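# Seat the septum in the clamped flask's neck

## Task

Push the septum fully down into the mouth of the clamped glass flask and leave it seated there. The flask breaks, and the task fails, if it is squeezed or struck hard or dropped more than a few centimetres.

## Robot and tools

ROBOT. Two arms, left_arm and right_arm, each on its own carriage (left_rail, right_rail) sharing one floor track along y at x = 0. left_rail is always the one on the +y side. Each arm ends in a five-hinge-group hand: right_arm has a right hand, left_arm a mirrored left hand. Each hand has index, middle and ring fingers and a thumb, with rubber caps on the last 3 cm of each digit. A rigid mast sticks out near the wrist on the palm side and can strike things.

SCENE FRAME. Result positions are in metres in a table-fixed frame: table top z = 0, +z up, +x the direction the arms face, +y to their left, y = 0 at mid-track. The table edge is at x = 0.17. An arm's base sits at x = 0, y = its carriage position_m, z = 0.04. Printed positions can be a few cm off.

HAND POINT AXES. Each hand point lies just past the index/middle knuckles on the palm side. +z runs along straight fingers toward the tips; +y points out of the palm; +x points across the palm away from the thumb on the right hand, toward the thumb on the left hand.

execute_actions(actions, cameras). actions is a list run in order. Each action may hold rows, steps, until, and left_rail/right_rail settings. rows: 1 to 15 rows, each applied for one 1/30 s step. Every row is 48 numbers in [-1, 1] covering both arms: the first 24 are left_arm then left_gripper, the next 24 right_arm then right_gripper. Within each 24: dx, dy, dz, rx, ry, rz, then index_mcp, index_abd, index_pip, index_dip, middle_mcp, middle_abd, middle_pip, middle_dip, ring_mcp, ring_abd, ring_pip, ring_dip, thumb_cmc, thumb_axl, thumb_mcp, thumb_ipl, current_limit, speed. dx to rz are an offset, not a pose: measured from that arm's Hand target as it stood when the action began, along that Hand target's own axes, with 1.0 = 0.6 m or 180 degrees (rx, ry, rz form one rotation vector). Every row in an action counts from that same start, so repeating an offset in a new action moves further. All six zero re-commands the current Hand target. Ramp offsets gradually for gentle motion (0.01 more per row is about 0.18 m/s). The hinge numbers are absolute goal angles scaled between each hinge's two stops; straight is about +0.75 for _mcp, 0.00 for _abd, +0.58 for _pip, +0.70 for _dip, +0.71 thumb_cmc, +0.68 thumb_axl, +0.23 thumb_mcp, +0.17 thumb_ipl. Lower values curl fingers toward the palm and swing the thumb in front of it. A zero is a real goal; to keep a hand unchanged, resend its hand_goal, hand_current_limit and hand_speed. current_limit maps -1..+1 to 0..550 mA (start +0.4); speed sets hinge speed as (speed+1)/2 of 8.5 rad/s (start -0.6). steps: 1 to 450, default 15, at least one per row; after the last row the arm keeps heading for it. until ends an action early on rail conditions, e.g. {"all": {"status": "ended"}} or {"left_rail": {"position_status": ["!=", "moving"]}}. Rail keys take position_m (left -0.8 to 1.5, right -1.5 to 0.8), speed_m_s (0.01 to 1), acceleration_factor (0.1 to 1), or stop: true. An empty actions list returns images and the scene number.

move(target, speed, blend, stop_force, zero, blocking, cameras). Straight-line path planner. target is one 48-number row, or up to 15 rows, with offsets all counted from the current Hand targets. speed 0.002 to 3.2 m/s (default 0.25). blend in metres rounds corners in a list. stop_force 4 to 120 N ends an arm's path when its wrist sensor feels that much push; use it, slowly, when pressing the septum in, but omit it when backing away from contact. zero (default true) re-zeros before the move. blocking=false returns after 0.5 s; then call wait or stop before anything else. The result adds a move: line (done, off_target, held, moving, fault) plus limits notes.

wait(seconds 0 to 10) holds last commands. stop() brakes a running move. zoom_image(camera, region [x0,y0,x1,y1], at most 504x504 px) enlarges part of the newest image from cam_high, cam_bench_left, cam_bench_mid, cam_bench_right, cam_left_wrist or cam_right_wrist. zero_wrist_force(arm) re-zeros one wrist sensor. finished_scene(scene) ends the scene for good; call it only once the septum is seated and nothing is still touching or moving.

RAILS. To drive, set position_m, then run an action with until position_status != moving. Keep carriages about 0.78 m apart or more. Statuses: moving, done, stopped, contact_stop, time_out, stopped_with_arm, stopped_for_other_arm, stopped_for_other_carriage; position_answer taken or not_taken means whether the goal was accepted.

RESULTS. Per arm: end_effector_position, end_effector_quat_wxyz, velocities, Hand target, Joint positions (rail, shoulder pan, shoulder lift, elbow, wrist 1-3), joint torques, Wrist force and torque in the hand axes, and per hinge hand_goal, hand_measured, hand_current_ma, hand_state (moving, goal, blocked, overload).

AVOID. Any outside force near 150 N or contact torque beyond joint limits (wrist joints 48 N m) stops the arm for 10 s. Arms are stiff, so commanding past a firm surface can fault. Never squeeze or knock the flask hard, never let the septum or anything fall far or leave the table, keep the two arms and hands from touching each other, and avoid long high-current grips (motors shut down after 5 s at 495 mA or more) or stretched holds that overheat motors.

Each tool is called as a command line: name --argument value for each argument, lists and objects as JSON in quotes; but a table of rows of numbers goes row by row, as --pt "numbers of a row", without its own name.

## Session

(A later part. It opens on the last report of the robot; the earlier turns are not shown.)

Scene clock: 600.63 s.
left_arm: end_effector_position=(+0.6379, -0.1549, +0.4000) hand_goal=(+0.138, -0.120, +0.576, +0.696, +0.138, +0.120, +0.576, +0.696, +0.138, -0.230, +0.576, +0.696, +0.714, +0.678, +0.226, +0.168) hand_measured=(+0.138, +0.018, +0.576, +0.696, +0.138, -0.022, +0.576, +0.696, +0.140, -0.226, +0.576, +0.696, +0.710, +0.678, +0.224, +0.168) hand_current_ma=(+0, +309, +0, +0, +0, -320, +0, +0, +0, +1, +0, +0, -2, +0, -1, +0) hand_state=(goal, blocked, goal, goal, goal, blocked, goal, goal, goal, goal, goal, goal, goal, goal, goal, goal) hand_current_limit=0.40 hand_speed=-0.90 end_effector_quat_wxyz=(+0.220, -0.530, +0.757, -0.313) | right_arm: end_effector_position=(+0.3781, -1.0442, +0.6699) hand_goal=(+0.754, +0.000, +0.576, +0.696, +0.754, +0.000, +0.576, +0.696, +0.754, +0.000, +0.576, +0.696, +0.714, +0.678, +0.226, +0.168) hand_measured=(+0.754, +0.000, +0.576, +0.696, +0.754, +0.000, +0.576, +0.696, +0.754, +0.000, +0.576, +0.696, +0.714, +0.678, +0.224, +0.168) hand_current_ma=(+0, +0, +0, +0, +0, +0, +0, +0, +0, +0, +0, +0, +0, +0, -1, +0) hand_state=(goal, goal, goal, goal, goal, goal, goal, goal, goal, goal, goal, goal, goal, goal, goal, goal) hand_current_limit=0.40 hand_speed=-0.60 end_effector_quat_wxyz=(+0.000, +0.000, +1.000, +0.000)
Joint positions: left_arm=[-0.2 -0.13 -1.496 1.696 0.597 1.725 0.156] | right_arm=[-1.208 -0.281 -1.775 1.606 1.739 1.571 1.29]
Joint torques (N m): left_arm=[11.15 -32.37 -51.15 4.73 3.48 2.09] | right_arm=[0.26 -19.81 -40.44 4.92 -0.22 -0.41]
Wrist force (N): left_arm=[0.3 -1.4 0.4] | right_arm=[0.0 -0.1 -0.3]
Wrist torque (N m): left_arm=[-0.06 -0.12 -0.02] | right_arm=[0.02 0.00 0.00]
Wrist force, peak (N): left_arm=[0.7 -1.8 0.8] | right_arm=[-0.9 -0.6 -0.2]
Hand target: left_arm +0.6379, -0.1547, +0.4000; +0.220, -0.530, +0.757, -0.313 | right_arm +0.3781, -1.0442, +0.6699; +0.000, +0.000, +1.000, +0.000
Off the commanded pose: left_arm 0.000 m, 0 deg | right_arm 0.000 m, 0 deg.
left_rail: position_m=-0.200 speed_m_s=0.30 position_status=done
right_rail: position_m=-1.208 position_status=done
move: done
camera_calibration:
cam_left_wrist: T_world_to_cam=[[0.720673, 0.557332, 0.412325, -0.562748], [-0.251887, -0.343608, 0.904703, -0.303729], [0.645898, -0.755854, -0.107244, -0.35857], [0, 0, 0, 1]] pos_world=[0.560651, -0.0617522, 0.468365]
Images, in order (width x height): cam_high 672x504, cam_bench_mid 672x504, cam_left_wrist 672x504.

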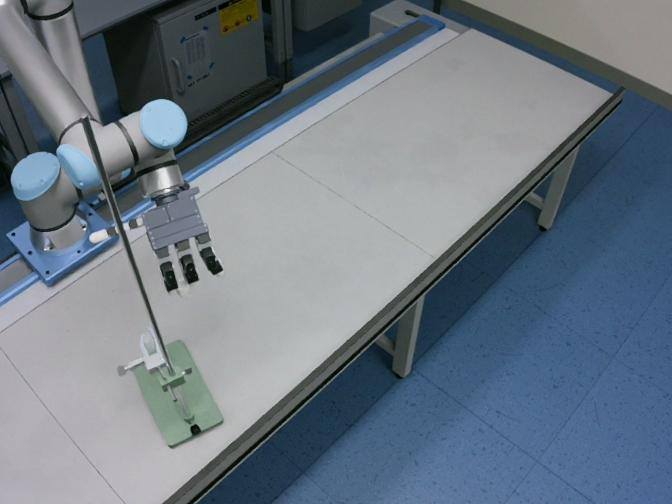

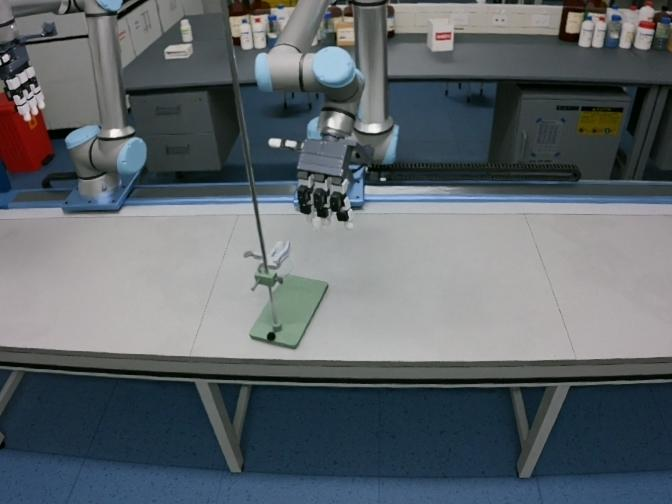

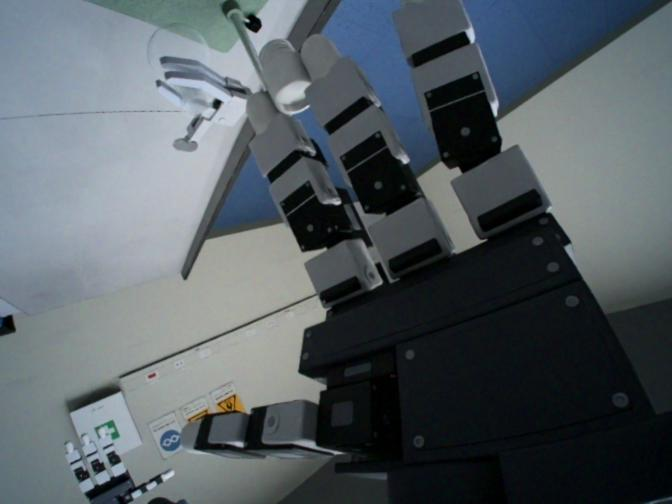

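move --pt "0.1878 -0.0403 0.0403 0 0 0 0.1376 -0.12 0.576 0.696 0.1376 0.12 0.576 0.696 0.1376 -0.23 0.576 0.696 0.714 0.678 0.226 0.168 0.4 -0.9 0 0 0 0 0 0 0.754 0 0.576 0.696 0.754 0 0.576 0.696 0.754 0 0.576 0.696 0.714 0.678 0.226 0.168 0.4 -0.6" --pt "0.1878 0.0192 0.0998 0 0 0 0.1376 -0.12 0.576 0.696 0.1376 0.12 0.576 0.696 0.1376 -0.23 0.576 0.696 0.714 0.678 0.226 0.168 0.4 -0.9 0 0 0 0 0 0 0.754 0 0.576 0.696 0.754 0 0.576 0.696 0.754 0 0.576 0.696 0.714 0.678 0.226 0.168 0.4 -0.6" --speed 0.06 --blend '[0.01,0]' --cameras '["cam_left_wrist","cam_bench_mid","cam_high","cam_bench_right"]'

zoom_image --camera "cam_left_wrist" --region '[220, 0, 320, 100]'

zoom_image --camera "cam_bench_mid" --region '[262, 222, 297, 257]'

zoom_image --camera "cam_high" --region '[130, 315, 165, 350]'

zoom_image --camera "cam_bench_right" --region '[637, 300, 672, 335]'

Scene clock: 668.43 s.
left_arm: end_effector_position=(+0.6315, -0.2723, +0.3497) hand_goal=(+0.138, -0.120, +0.576, +0.696, +0.138, +0.120, +0.576, +0.696, +0.138, -0.230, +0.576, +0.696, +0.714, +0.678, +0.226, +0.168) hand_measured=(+0.138, +0.018, +0.576, +0.696, +0.138, -0.022, +0.576, +0.696, +0.140, -0.226, +0.576, +0.696, +0.710, +0.678, +0.224, +0.168) hand_current_ma=(+0, +309, +0, +0, +0, -320, +0, +0, +0, +1, +0, +0, -2, +0, -1, +0) hand_state=(goal, blocked, goal, goal, goal, blocked, goal, goal, goal, goal, goal, goal, goal, goal, goal, goal) hand_current_limit=0.40 hand_speed=-0.90 end_effector_quat_wxyz=(+0.220, -0.530, +0.757, -0.313) | right_arm: end_effector_position=(+0.3781, -1.0442, +0.6699) hand_goal=(+0.754, +0.000, +0.576, +0.696, +0.754, +0.000, +0.576, +0.696, +0.754, +0.000, +0.576, +0.696, +0.714, +0.678, +0.226, +0.168) hand_measured=(+0.754, +0.000, +0.576, +0.696, +0.754, +0.000, +0.576, +0.696, +0.754, +0.000, +0.576, +0.696, +0.714, +0.678, +0.224, +0.168) hand_current_ma=(+0, +0, +0, +0, +0, +0, +0, +0, +0, +0, +0, +0, +0, +0, -1, +0) hand_state=(goal, goal, goal, goal, goal, goal, goal, goal, goal, goal, goal, goal, goal, goal, goal, goal) hand_current_limit=0.40 hand_speed=-0.60 end_effector_quat_wxyz=(+0.000, +0.000, +1.000, +0.000)
Joint positions: left_arm=[-0.2 -0.356 -1.506 1.795 0.496 1.566 -0.005] | right_arm=[-1.208 -0.281 -1.775 1.606 1.739 1.571 1.29]
Joint torques (N m): left_arm=[-12.41 -32.99 -34.88 -2.3 -2.58 -2.28] | right_arm=[0.74 -20.37 -40.73 5.03 -0.4 -0.59]
Wrist force (N): left_arm=[0.5 -1.7 0.6] | right_arm=[-0.4 -0.7 -0.3]
Wrist torque (N m): left_arm=[-0.10 -0.09 0.19] | right_arm=[-0.06 0.05 -0.05]
Wrist force, peak (N): left_arm=[0.5 -2.0 0.5] | right_arm=[-0.5 -0.6 -0.8]
Hand target: left_arm +0.6315, -0.2723, +0.3495; +0.220, -0.530, +0.757, -0.313 | right_arm +0.3781, -1.0442, +0.6699; +0.000, +0.000, +1.000, +0.000
Off the commanded pose: left_arm 0.000 m, 0 deg | right_arm 0.000 m, 0 deg.
left_rail: position_m=-0.200 speed_m_s=0.30 position_status=done
right_rail: position_m=-1.208 position_status=done
move: done
camera_calibration:
cam_left_wrist: T_world_to_cam=[[0.72073, 0.557292, 0.412279, -0.472026], [-0.251872, -0.343565, 0.904723, -0.300273], [0.64584, -0.755902, -0.107251, -0.44853], [0, 0, 0, 1]] pos_world=[0.554252, -0.179152, 0.418165]
Images, in order (width x height): cam_high 672x504, cam_bench_mid 672x504, cam_bench_right 672x504, cam_left_wrist 672x504.

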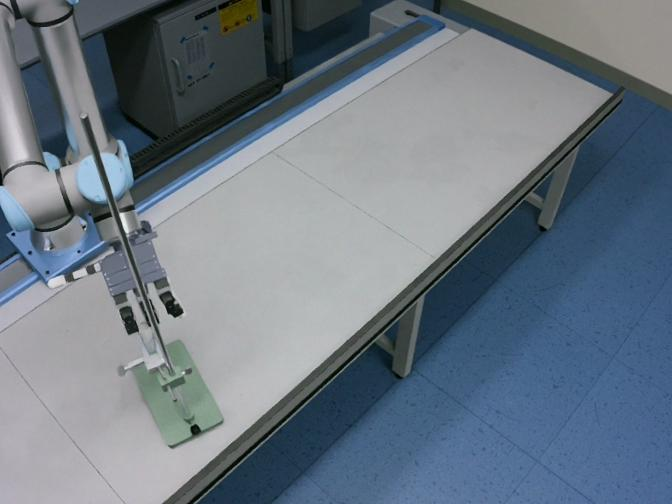

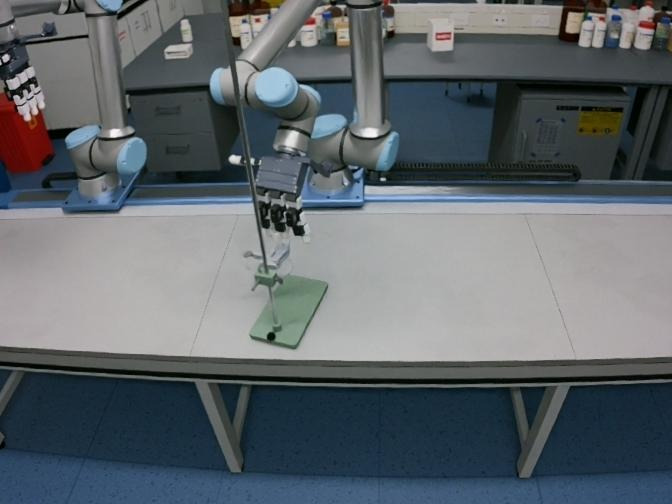

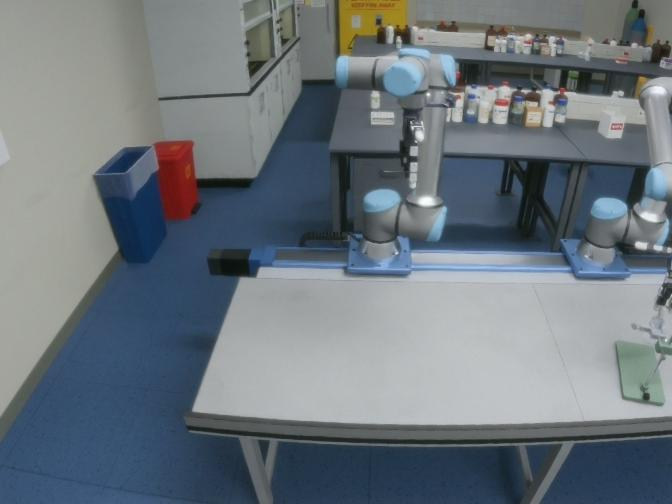

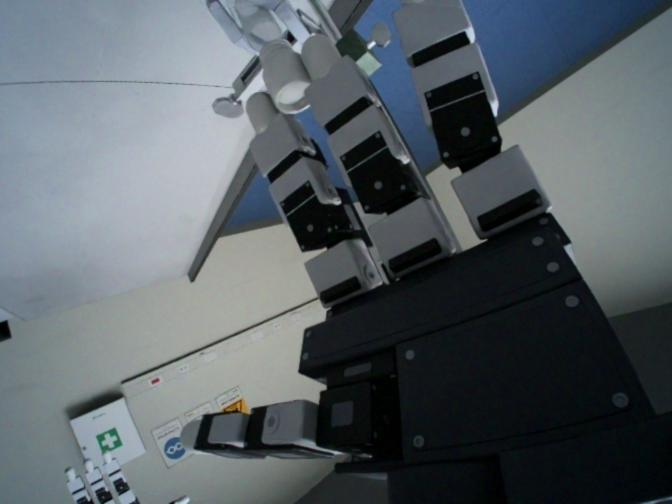

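Scaled by 5.040 from the camera's 672x504 image, which has a finer 960x720 frame.

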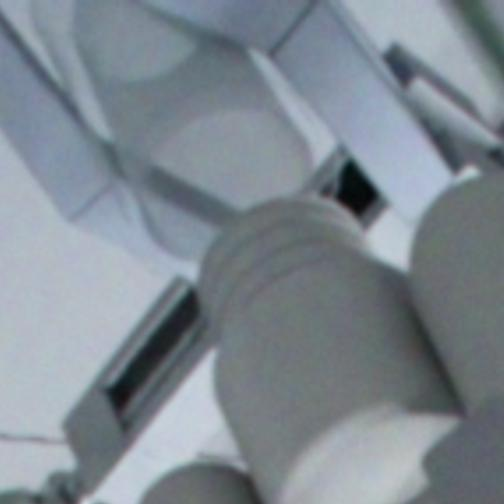

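Scaled by 14.400 from the camera's 672x504 image, which has a finer 960x720 frame.

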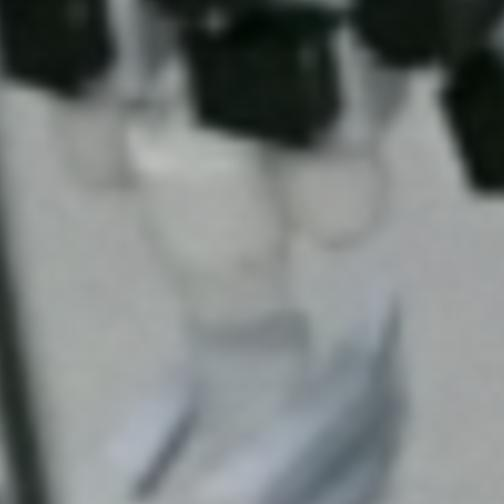

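Scaled by 14.400 from the camera's 672x504 image, which has a finer 960x720 frame.

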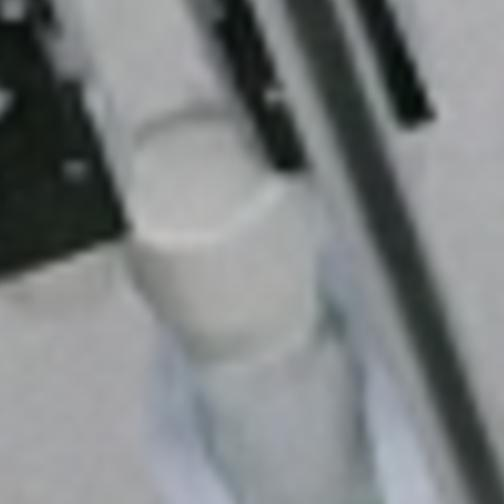

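Scaled by 14.400 from the camera's 672x504 image, which has a finer 960x720 frame.

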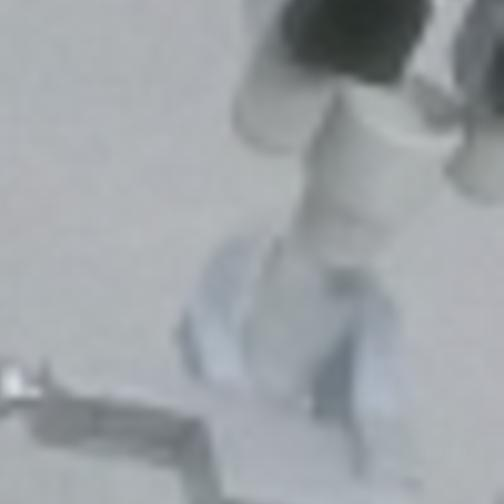

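move --target '[0,0.0112,0.0112,0,0,0, 0.1376,-0.12,0.576,0.696, 0.1376,0.12,0.576,0.696, 0.1376,-0.23,0.576,0.696, 0.714,0.678,0.226,0.168,0.4,-0.9, 0,0,0,0,0,0, 0.754,0,0.576,0.696,0.754,0,0.576,0.696,0.754,0,0.576,0.696,0.714,0.678,0.226,0.168,0.4,-0.6]' --speed 0.01 --stop_force 5 --cameras '["cam_left_wrist","cam_bench_mid","cam_high","cam_bench_right"]'

zoom_image --camera "cam_left_wrist" --region '[220, 0, 320, 100]'

zoom_image --camera "cam_bench_mid" --region '[262, 222, 297, 257]'

zoom_image --camera "cam_high" --region '[130, 315, 165, 350]'

zoom_image --camera "cam_bench_right" --region '[637, 300, 672, 335]'

Scene clock: 709.67 s.
left_arm: end_effector_position=(+0.6315, -0.2723, +0.3400) hand_goal=(+0.138, -0.120, +0.576, +0.696, +0.138, +0.120, +0.576, +0.696, +0.138, -0.230, +0.576, +0.696, +0.714, +0.678, +0.226, +0.168) hand_measured=(+0.138, +0.018, +0.576, +0.696, +0.138, -0.022, +0.576, +0.696, +0.140, -0.226, +0.576, +0.696, +0.710, +0.678, +0.224, +0.168) hand_current_ma=(+0, +309, +0, +0, +0, -320, +0, +0, +0, +1, +0, +0, -2, +0, -1, +0) hand_state=(goal, blocked, goal, goal, goal, blocked, goal, goal, goal, goal, goal, goal, goal, goal, goal, goal) hand_current_limit=0.40 hand_speed=-0.90 end_effector_quat_wxyz=(+0.220, -0.530, +0.757, -0.313) | right_arm: end_effector_position=(+0.3781, -1.0442, +0.6699) hand_goal=(+0.754, +0.000, +0.576, +0.696, +0.754, +0.000, +0.576, +0.696, +0.754, +0.000, +0.576, +0.696, +0.714, +0.678, +0.226, +0.168) hand_measured=(+0.754, +0.000, +0.576, +0.696, +0.754, +0.000, +0.576, +0.696, +0.754, +0.000, +0.576, +0.696, +0.714, +0.678, +0.224, +0.168) hand_current_ma=(+0, +0, +0, +0, +0, +0, +0, +0, +0, +0, +0, +0, +0, +0, -1, +0) hand_state=(goal, goal, goal, goal, goal, goal, goal, goal, goal, goal, goal, goal, goal, goal, goal, goal) hand_current_limit=0.40 hand_speed=-0.60 end_effector_quat_wxyz=(+0.000, +0.000, +1.000, +0.000)
Joint positions: left_arm=[-0.2 -0.356 -1.501 1.808 0.478 1.566 -0.005] | right_arm=[-1.208 -0.281 -1.775 1.606 1.739 1.571 1.29]
Joint torques (N m): left_arm=[-10.44 -31.3 -34.29 -1.89 -2.5 -1.95] | right_arm=[0.1 -20.88 -40.69 5.12 -0.45 -0.54]
Wrist force (N): left_arm=[0.5 -1.4 0.3] | right_arm=[-0.4 -0.5 -0.4]
Wrist torque (N m): left_arm=[-0.04 -0.12 0.18] | right_arm=[-0.03 0.06 -0.04]
Wrist force, peak (N): left_arm=[0.8 -1.8 0.6] | right_arm=[-0.6 -0.6 -0.5]
Hand target: left_arm +0.6315, -0.2723, +0.3400; +0.220, -0.530, +0.757, -0.313 | right_arm +0.3781, -1.0442, +0.6699; +0.000, +0.000, +1.000, +0.000
Off the commanded pose: left_arm 0.000 m, 0 deg | right_arm 0.000 m, 0 deg.
left_rail: position_m=-0.200 speed_m_s=0.30 position_status=done
right_rail: position_m=-1.208 position_status=done
move: done
camera_calibration:
cam_left_wrist: T_world_to_cam=[[0.72073, 0.557292, 0.412279, -0.468027], [-0.251872, -0.343565, 0.904723, -0.291497], [0.64584, -0.755902, -0.107251, -0.449571], [0, 0, 0, 1]] pos_world=[0.554252, -0.179152, 0.408465]
Images, in order (width x height): cam_high 672x504, cam_bench_mid 672x504, cam_bench_right 672x504, cam_left_wrist 672x504.

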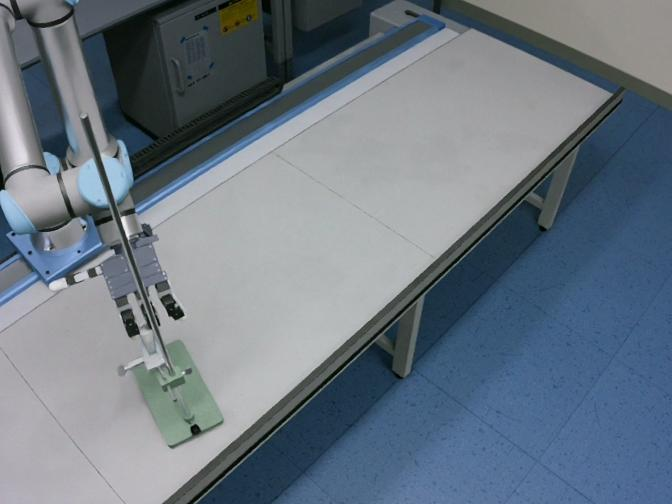

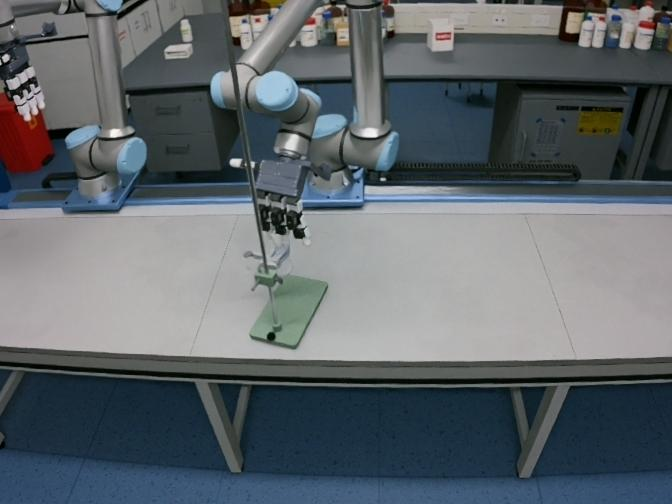

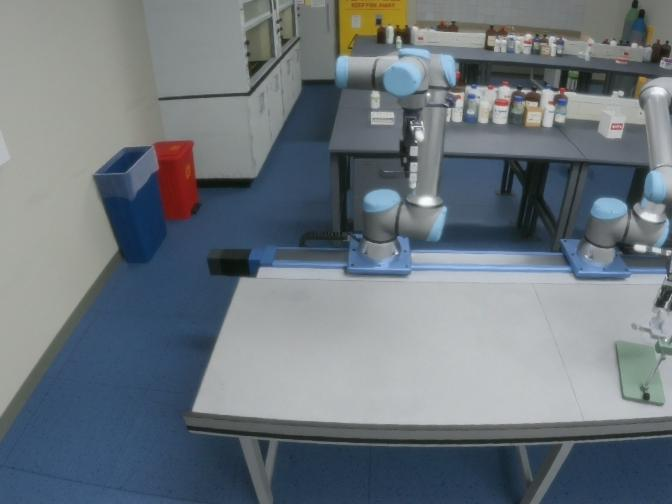

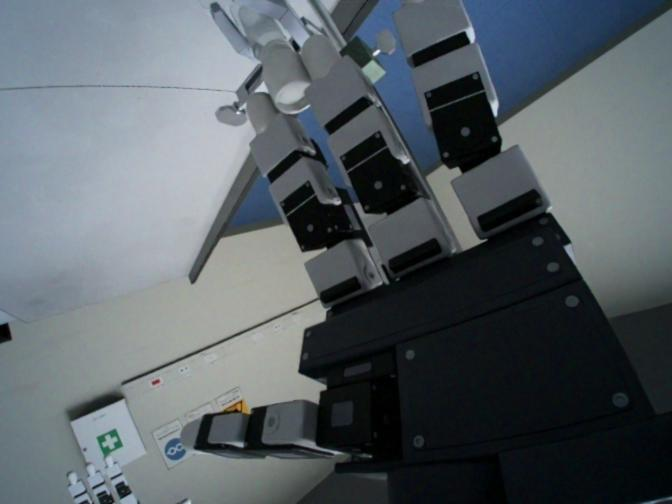

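Scaled by 5.040 from the camera's 672x504 image, which has a finer 960x720 frame.

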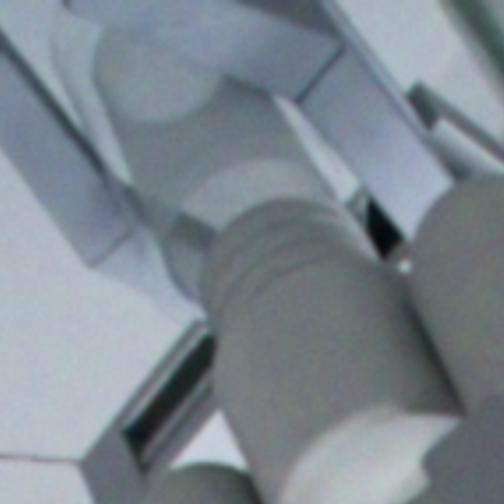

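Scaled by 14.400 from the camera's 672x504 image, which has a finer 960x720 frame.

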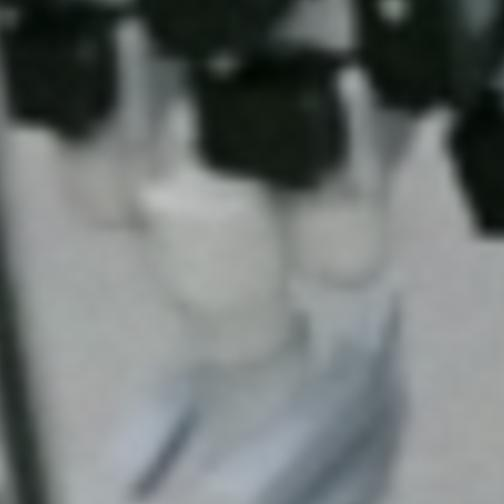

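Scaled by 14.400 from the camera's 672x504 image, which has a finer 960x720 frame.

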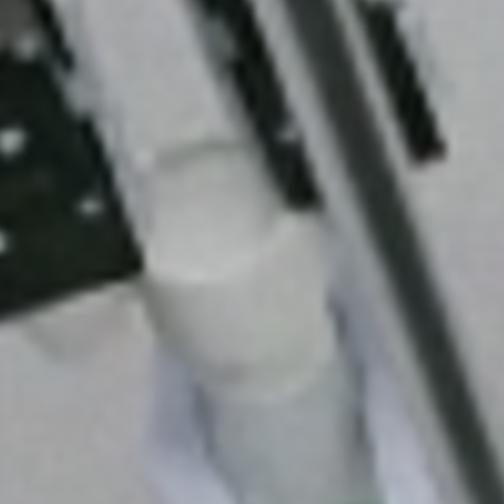

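Scaled by 14.400 from the camera's 672x504 image, which has a finer 960x720 frame.

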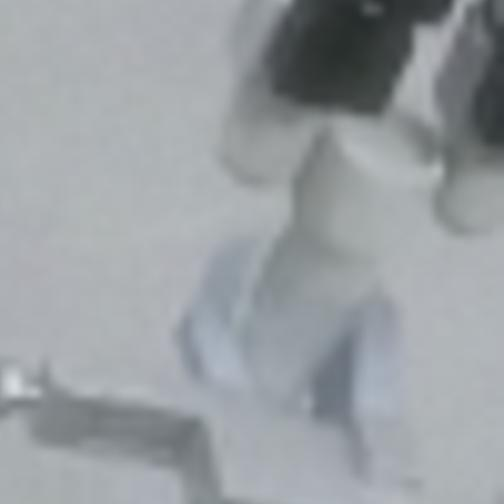

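move --target '[-0.0011,0.0047,-0.0047,0,0,0, 0.1376,-0.12,0.576,0.696, 0.1376,0.12,0.576,0.696, 0.1376,-0.23,0.576,0.696, 0.714,0.678,0.226,0.168,0.4,-0.9, 0,0,0,0,0,0, 0.754,0,0.576,0.696,0.754,0,0.576,0.696,0.754,0,0.576,0.696,0.714,0.678,0.226,0.168,0.4,-0.6]' --speed 0.01

move --target '[0,0.0071,0.0071,0,0,0, 0.1376,-0.12,0.576,0.696, 0.1376,0.12,0.576,0.696, 0.1376,-0.23,0.576,0.696, 0.714,0.678,0.226,0.168,0.4,-0.9, 0,0,0,0,0,0, 0.754,0,0.576,0.696,0.754,0,0.576,0.696,0.754,0,0.576,0.696,0.714,0.678,0.226,0.168,0.4,-0.6]' --speed 0.01 --stop_force 5 --cameras '["cam_left_wrist","cam_bench_mid","cam_high","cam_bench_right"]'

zoom_image --camera "cam_left_wrist" --region '[220, 0, 320, 100]'

zoom_image --camera "cam_bench_mid" --region '[262, 222, 297, 257]'

zoom_image --camera "cam_high" --region '[130, 315, 165, 350]'

zoom_image --camera "cam_bench_right" --region '[637, 300, 672, 335]'

Scene clock: 740.97 s.
left_arm: end_effector_position=(+0.6282, -0.2704, +0.3400) hand_goal=(+0.138, -0.120, +0.576, +0.696, +0.138, +0.120, +0.576, +0.696, +0.138, -0.230, +0.576, +0.696, +0.714, +0.678, +0.226, +0.168) hand_measured=(+0.138, +0.018, +0.576, +0.696, +0.138, -0.022, +0.576, +0.696, +0.140, -0.226, +0.576, +0.696, +0.710, +0.678, +0.224, +0.168) hand_current_ma=(+0, +309, +0, +0, +0, -320, +0, +0, +0, +1, +0, +0, -2, +0, -1, +0) hand_state=(goal, blocked, goal, goal, goal, blocked, goal, goal, goal, goal, goal, goal, goal, goal, goal, goal) hand_current_limit=0.40 hand_speed=-0.90 end_effector_quat_wxyz=(+0.220, -0.530, +0.757, -0.313) | right_arm: end_effector_position=(+0.3781, -1.0442, +0.6699) hand_goal=(+0.754, +0.000, +0.576, +0.696, +0.754, +0.000, +0.576, +0.696, +0.754, +0.000, +0.576, +0.696, +0.714, +0.678, +0.226, +0.168) hand_measured=(+0.754, +0.000, +0.576, +0.696, +0.754, +0.000, +0.576, +0.696, +0.754, +0.000, +0.576, +0.696, +0.714, +0.678, +0.224, +0.168) hand_current_ma=(+0, +0, +0, +0, +0, +0, +0, +0, +0, +0, +0, +0, +0, +0, -1, +0) hand_state=(goal, goal, goal, goal, goal, goal, goal, goal, goal, goal, goal, goal, goal, goal, goal, goal) hand_current_limit=0.40 hand_speed=-0.60 end_effector_quat_wxyz=(+0.000, +0.000, +1.000, +0.000)
Joint positions: left_arm=[-0.2 -0.355 -1.507 1.814 0.478 1.567 -0.004] | right_arm=[-1.208 -0.281 -1.775 1.606 1.739 1.571 1.29]
Joint torques (N m): left_arm=[10.51 -60.32 -34.37 -2.06 3.6 2.15] | right_arm=[-0.88 -21.2 -41.21 5.15 -0.54 -0.65]
Wrist force (N): left_arm=[0.6 -1.7 0.2] | right_arm=[-0.3 -0.5 0.0]
Wrist torque (N m): left_arm=[-0.08 -0.14 0.10] | right_arm=[-0.06 0.04 -0.04]
Wrist force, peak (N): left_arm=[0.6 -2.0 0.5] | right_arm=[-0.5 -0.6 -0.6]
Hand target: left_arm +0.6280, -0.2703, +0.3400; +0.220, -0.530, +0.757, -0.313 | right_arm +0.3781, -1.0442, +0.6699; +0.000, +0.000, +1.000, +0.000
Off the commanded pose: left_arm 0.000 m, 0 deg | right_arm 0.000 m, 0 deg.
left_rail: position_m=-0.200 speed_m_s=0.30 position_status=done
right_rail: position_m=-1.208 position_status=done
move: done

Scene clock: 742.50 s.
left_arm: end_effector_position=(+0.6280, -0.2703, +0.3340) hand_goal=(+0.138, -0.120, +0.576, +0.696, +0.138, +0.120, +0.576, +0.696, +0.138, -0.230, +0.576, +0.696, +0.714, +0.678, +0.226, +0.168) hand_measured=(+0.138, +0.018, +0.576, +0.696, +0.138, -0.020, +0.576, +0.696, +0.140, -0.226, +0.576, +0.696, +0.710, +0.678, +0.224, +0.168) hand_current_ma=(+0, +309, +0, +0, +0, -317, +0, +0, +0, +1, +0, +0, -2, +0, -1, +0) hand_state=(goal, blocked, goal, goal, goal, blocked, goal, goal, goal, goal, goal, goal, goal, goal, goal, goal) hand_current_limit=0.40 hand_speed=-0.90 end_effector_quat_wxyz=(+0.220, -0.530, +0.757, -0.313) | right_arm: end_effector_position=(+0.3781, -1.0442, +0.6699) hand_goal=(+0.754, +0.000, +0.576, +0.696, +0.754, +0.000, +0.576, +0.696, +0.754, +0.000, +0.576, +0.696, +0.714, +0.678, +0.226, +0.168) hand_measured=(+0.754, +0.000, +0.576, +0.696, +0.754, +0.000, +0.576, +0.696, +0.754, +0.000, +0.576, +0.696, +0.714, +0.678, +0.224, +0.168) hand_current_ma=(+0, +0, +0, +0, +0, +0, +0, +0, +0, +0, +0, +0, +0, +0, -1, +0) hand_state=(goal, goal, goal, goal, goal, goal, goal, goal, goal, goal, goal, goal, goal, goal, goal, goal) hand_current_limit=0.40 hand_speed=-0.60 end_effector_quat_wxyz=(+0.000, +0.000, +1.000, +0.000)
Joint positions: left_arm=[-0.2 -0.355 -1.504 1.822 0.467 1.567 -0.004] | right_arm=[-1.208 -0.281 -1.775 1.606 1.739 1.571 1.29]
Joint torques (N m): left_arm=[11.86 -30.76 -34.03 -2.25 2.15 1.8] | right_arm=[1.28 -20.3 -40.75 4.97 -0.17 -0.65]
Wrist force (N): left_arm=[0.9 -2.2 -0.3] | right_arm=[-0.1 -0.4 0.1]
Wrist torque (N m): left_arm=[-0.01 -0.01 0.03] | right_arm=[-0.05 0.01 -0.01]
Wrist force, peak (N): left_arm=[1.0 -2.5 0.0] | right_arm=[0.1 -0.8 -0.3]
Hand target: left_arm +0.6280, -0.2703, +0.3340; +0.220, -0.530, +0.757, -0.313 | right_arm +0.3781, -1.0442, +0.6699; +0.000, +0.000, +1.000, +0.000
Off the commanded pose: left_arm 0.000 m, 0 deg | right_arm 0.000 m, 0 deg.
left_rail: position_m=-0.200 speed_m_s=0.30 position_status=done
right_rail: position_m=-1.208 position_status=done
move: done
camera_calibration:
cam_left_wrist: T_world_to_cam=[[0.72073, 0.557292, 0.412279, -0.464145], [-0.251872, -0.343565, 0.904723, -0.286263], [0.64584, -0.755902, -0.107251, -0.446442], [0, 0, 0, 1]] pos_world=[0.550752, -0.177152, 0.402465]
Images, in order (width x height): cam_high 672x504, cam_bench_mid 672x504, cam_bench_right 672x504, cam_left_wrist 672x504.

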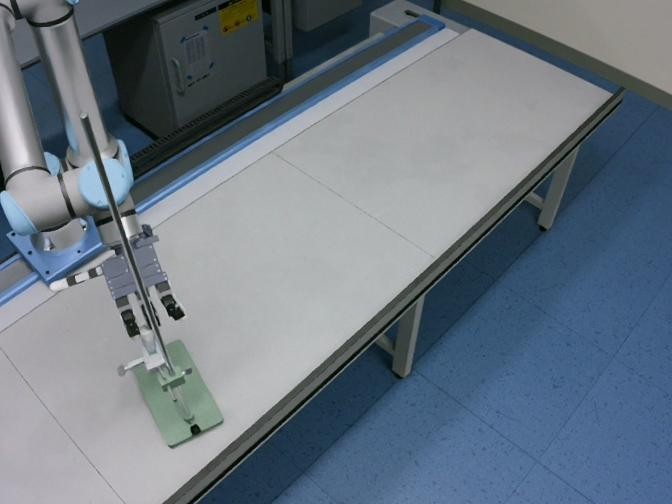

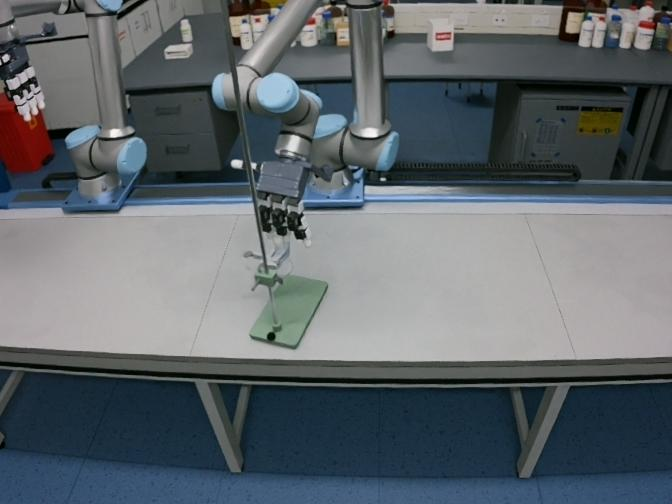

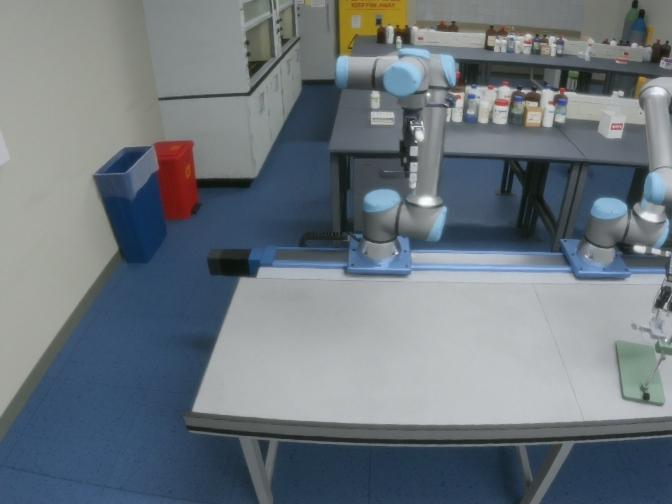

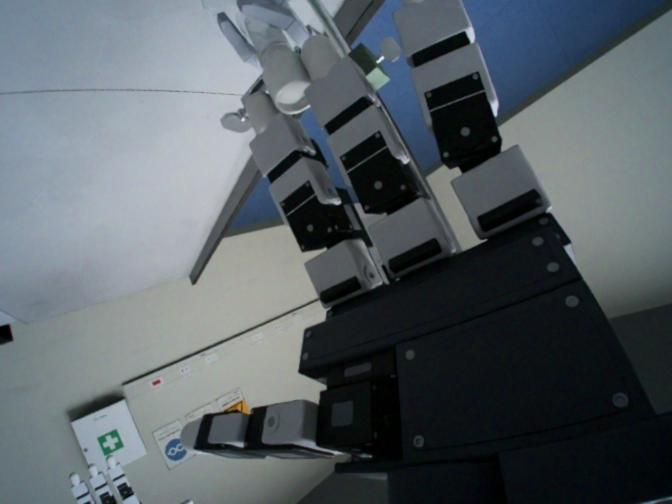

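Scaled by 5.040 from the camera's 672x504 image, which has a finer 960x720 frame.

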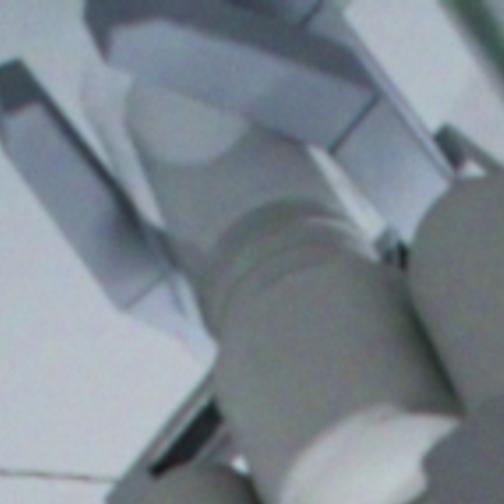

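Scaled by 14.400 from the camera's 672x504 image, which has a finer 960x720 frame.

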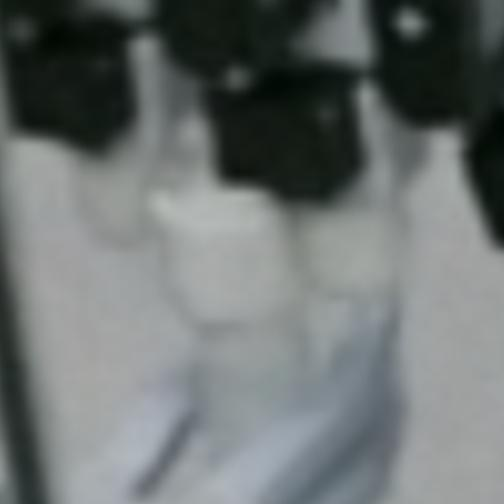

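Scaled by 14.400 from the camera's 672x504 image, which has a finer 960x720 frame.

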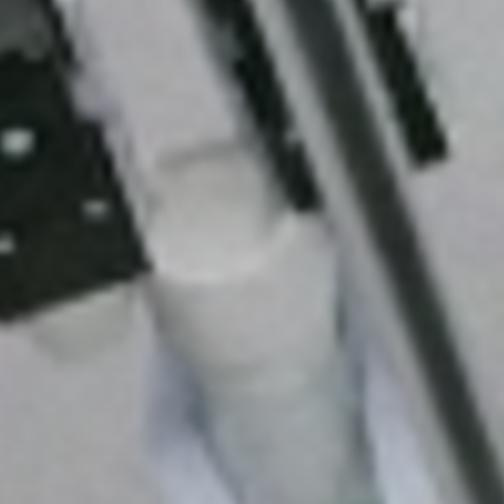

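Scaled by 14.400 from the camera's 672x504 image, which has a finer 960x720 frame.

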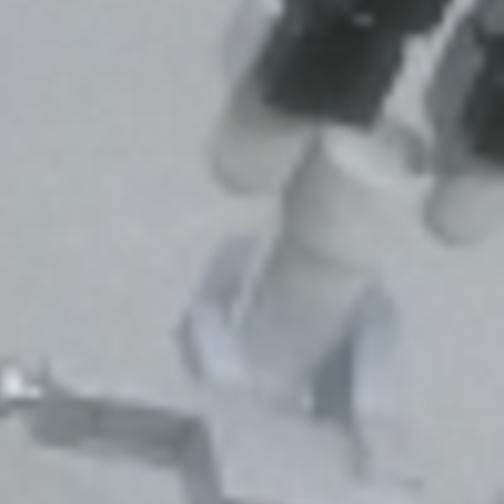

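move --target '[0,0.0083,0.0083,0,0,0, 0.1376,-0.12,0.576,0.696, 0.1376,0.12,0.576,0.696, 0.1376,-0.23,0.576,0.696, 0.714,0.678,0.226,0.168,0.4,-0.9, 0,0,0,0,0,0, 0.754,0,0.576,0.696,0.754,0,0.576,0.696,0.754,0,0.576,0.696,0.714,0.678,0.226,0.168,0.4,-0.6]' --speed 0.008 --stop_force 8 --zero false --cameras '["cam_left_wrist","cam_bench_mid","cam_high","cam_bench_right"]'

zoom_image --camera "cam_left_wrist" --region '[220, 0, 320, 100]'

zoom_image --camera "cam_bench_mid" --region '[262, 222, 297, 257]'

zoom_image --camera "cam_high" --region '[130, 315, 165, 350]'

Scene clock: 755.40 s.
left_arm: end_effector_position=(+0.6280, -0.2703, +0.3270) hand_goal=(+0.138, -0.120, +0.576, +0.696, +0.138, +0.120, +0.576, +0.696, +0.138, -0.230, +0.576, +0.696, +0.714, +0.678, +0.226, +0.168) hand_measured=(+0.136, +0.018, +0.576, +0.696, +0.138, -0.018, +0.576, +0.696, +0.140, -0.226, +0.576, +0.696, +0.710, +0.678, +0.224, +0.168) hand_current_ma=(+0, +309, +0, +0, +0, -307, +0, +0, +0, +1, +0, +0, -2, +0, -1, +0) hand_state=(goal, blocked, goal, goal, goal, blocked, goal, goal, goal, goal, goal, goal, goal, goal, goal, goal) hand_current_limit=0.40 hand_speed=-0.90 end_effector_quat_wxyz=(+0.220, -0.530, +0.757, -0.313) | right_arm: end_effector_position=(+0.3781, -1.0442, +0.6699) hand_goal=(+0.754, +0.000, +0.576, +0.696, +0.754, +0.000, +0.576, +0.696, +0.754, +0.000, +0.576, +0.696, +0.714, +0.678, +0.226, +0.168) hand_measured=(+0.754, +0.000, +0.576, +0.696, +0.754, +0.000, +0.576, +0.696, +0.754, +0.000, +0.576, +0.696, +0.714, +0.678, +0.224, +0.168) hand_current_ma=(+0, +0, +0, +0, +0, +0, +0, +0, +0, +0, +0, +0, +0, +0, -1, +0) hand_state=(goal, goal, goal, goal, goal, goal, goal, goal, goal, goal, goal, goal, goal, goal, goal, goal) hand_current_limit=0.40 hand_speed=-0.60 end_effector_quat_wxyz=(+0.000, +0.000, +1.000, +0.000)
Joint positions: left_arm=[-0.2 -0.355 -1.5 1.831 0.454 1.567 -0.004] | right_arm=[-1.208 -0.281 -1.775 1.606 1.739 1.571 1.29]
Joint torques (N m): left_arm=[9.02 -25.68 -29.37 -1.67 -1.68 1.89] | right_arm=[0.55 -20.37 -40.67 5.2 -0.26 -0.48]
Wrist force (N): left_arm=[1.6 -6.2 -4.4] | right_arm=[-0.1 -0.5 -0.2]
Wrist torque (N m): left_arm=[0.21 0.02 0.03] | right_arm=[-0.04 0.02 -0.01]
Wrist force, peak (N): left_arm=[2.1 -6.4 -4.9] | right_arm=[-0.6 -0.6 0.1]
Hand target: left_arm +0.6280, -0.2703, +0.3270; +0.220, -0.530, +0.757, -0.313 | right_arm +0.3781, -1.0442, +0.6699; +0.000, +0.000, +1.000, +0.000
Off the commanded pose: left_arm 0.000 m, 0 deg | right_arm 0.000 m, 0 deg.
left_rail: position_m=-0.200 speed_m_s=0.30 position_status=done
right_rail: position_m=-1.208 position_status=done
move: done
camera_calibration:
cam_left_wrist: T_world_to_cam=[[0.72073, 0.557292, 0.412279, -0.461218], [-0.251872, -0.343565, 0.904723, -0.27984], [0.64584, -0.755902, -0.107251, -0.447203], [0, 0, 0, 1]] pos_world=[0.550752, -0.177152, 0.395365]
Images, in order (width x height): cam_high 672x504, cam_bench_mid 672x504, cam_bench_right 672x504, cam_left_wrist 672x504.

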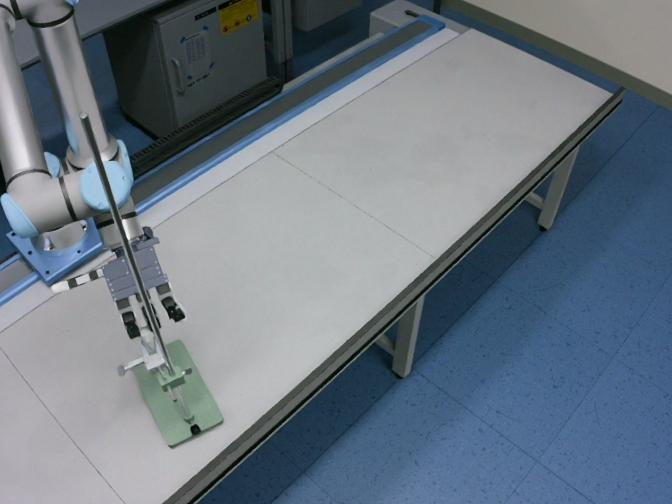

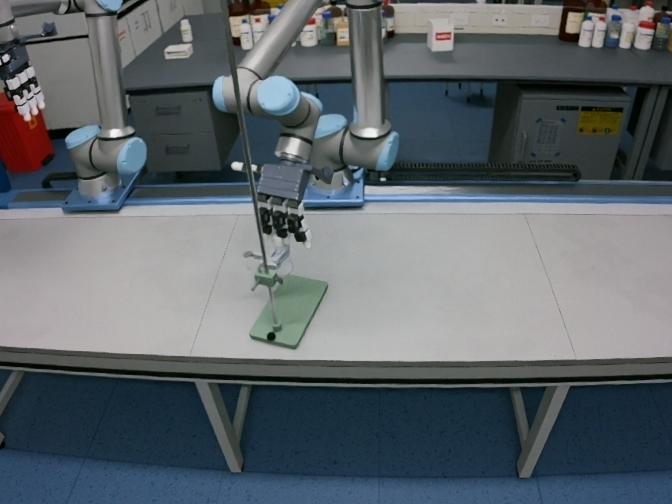

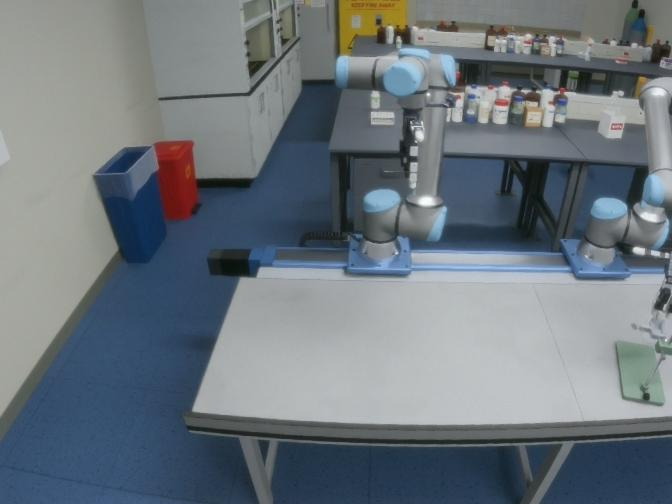

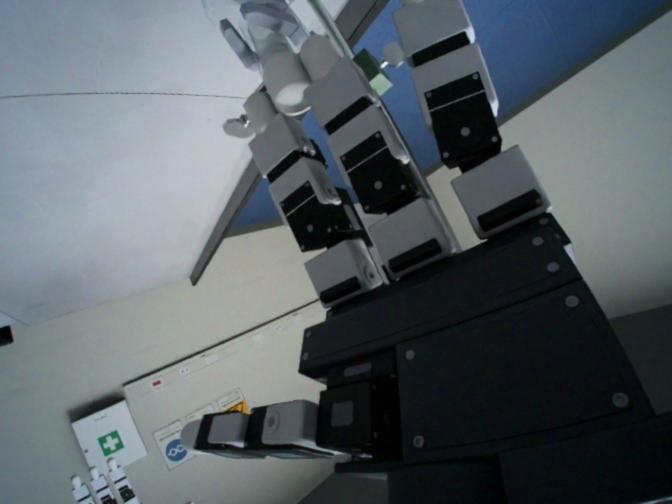

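Scaled by 5.040 from the camera's 672x504 image, which has a finer 960x720 frame.

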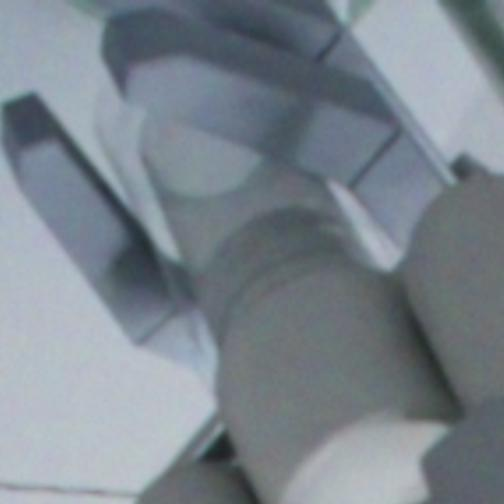

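Scaled by 14.400 from the camera's 672x504 image, which has a finer 960x720 frame.

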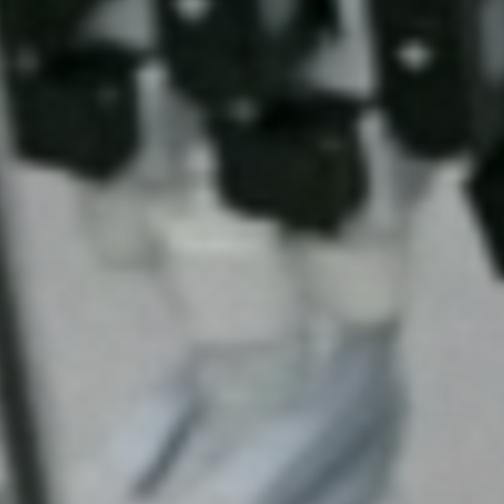

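Scaled by 14.400 from the camera's 672x504 image, which has a finer 960x720 frame.

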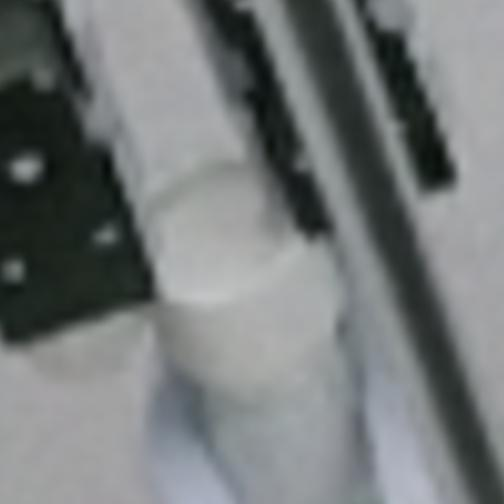

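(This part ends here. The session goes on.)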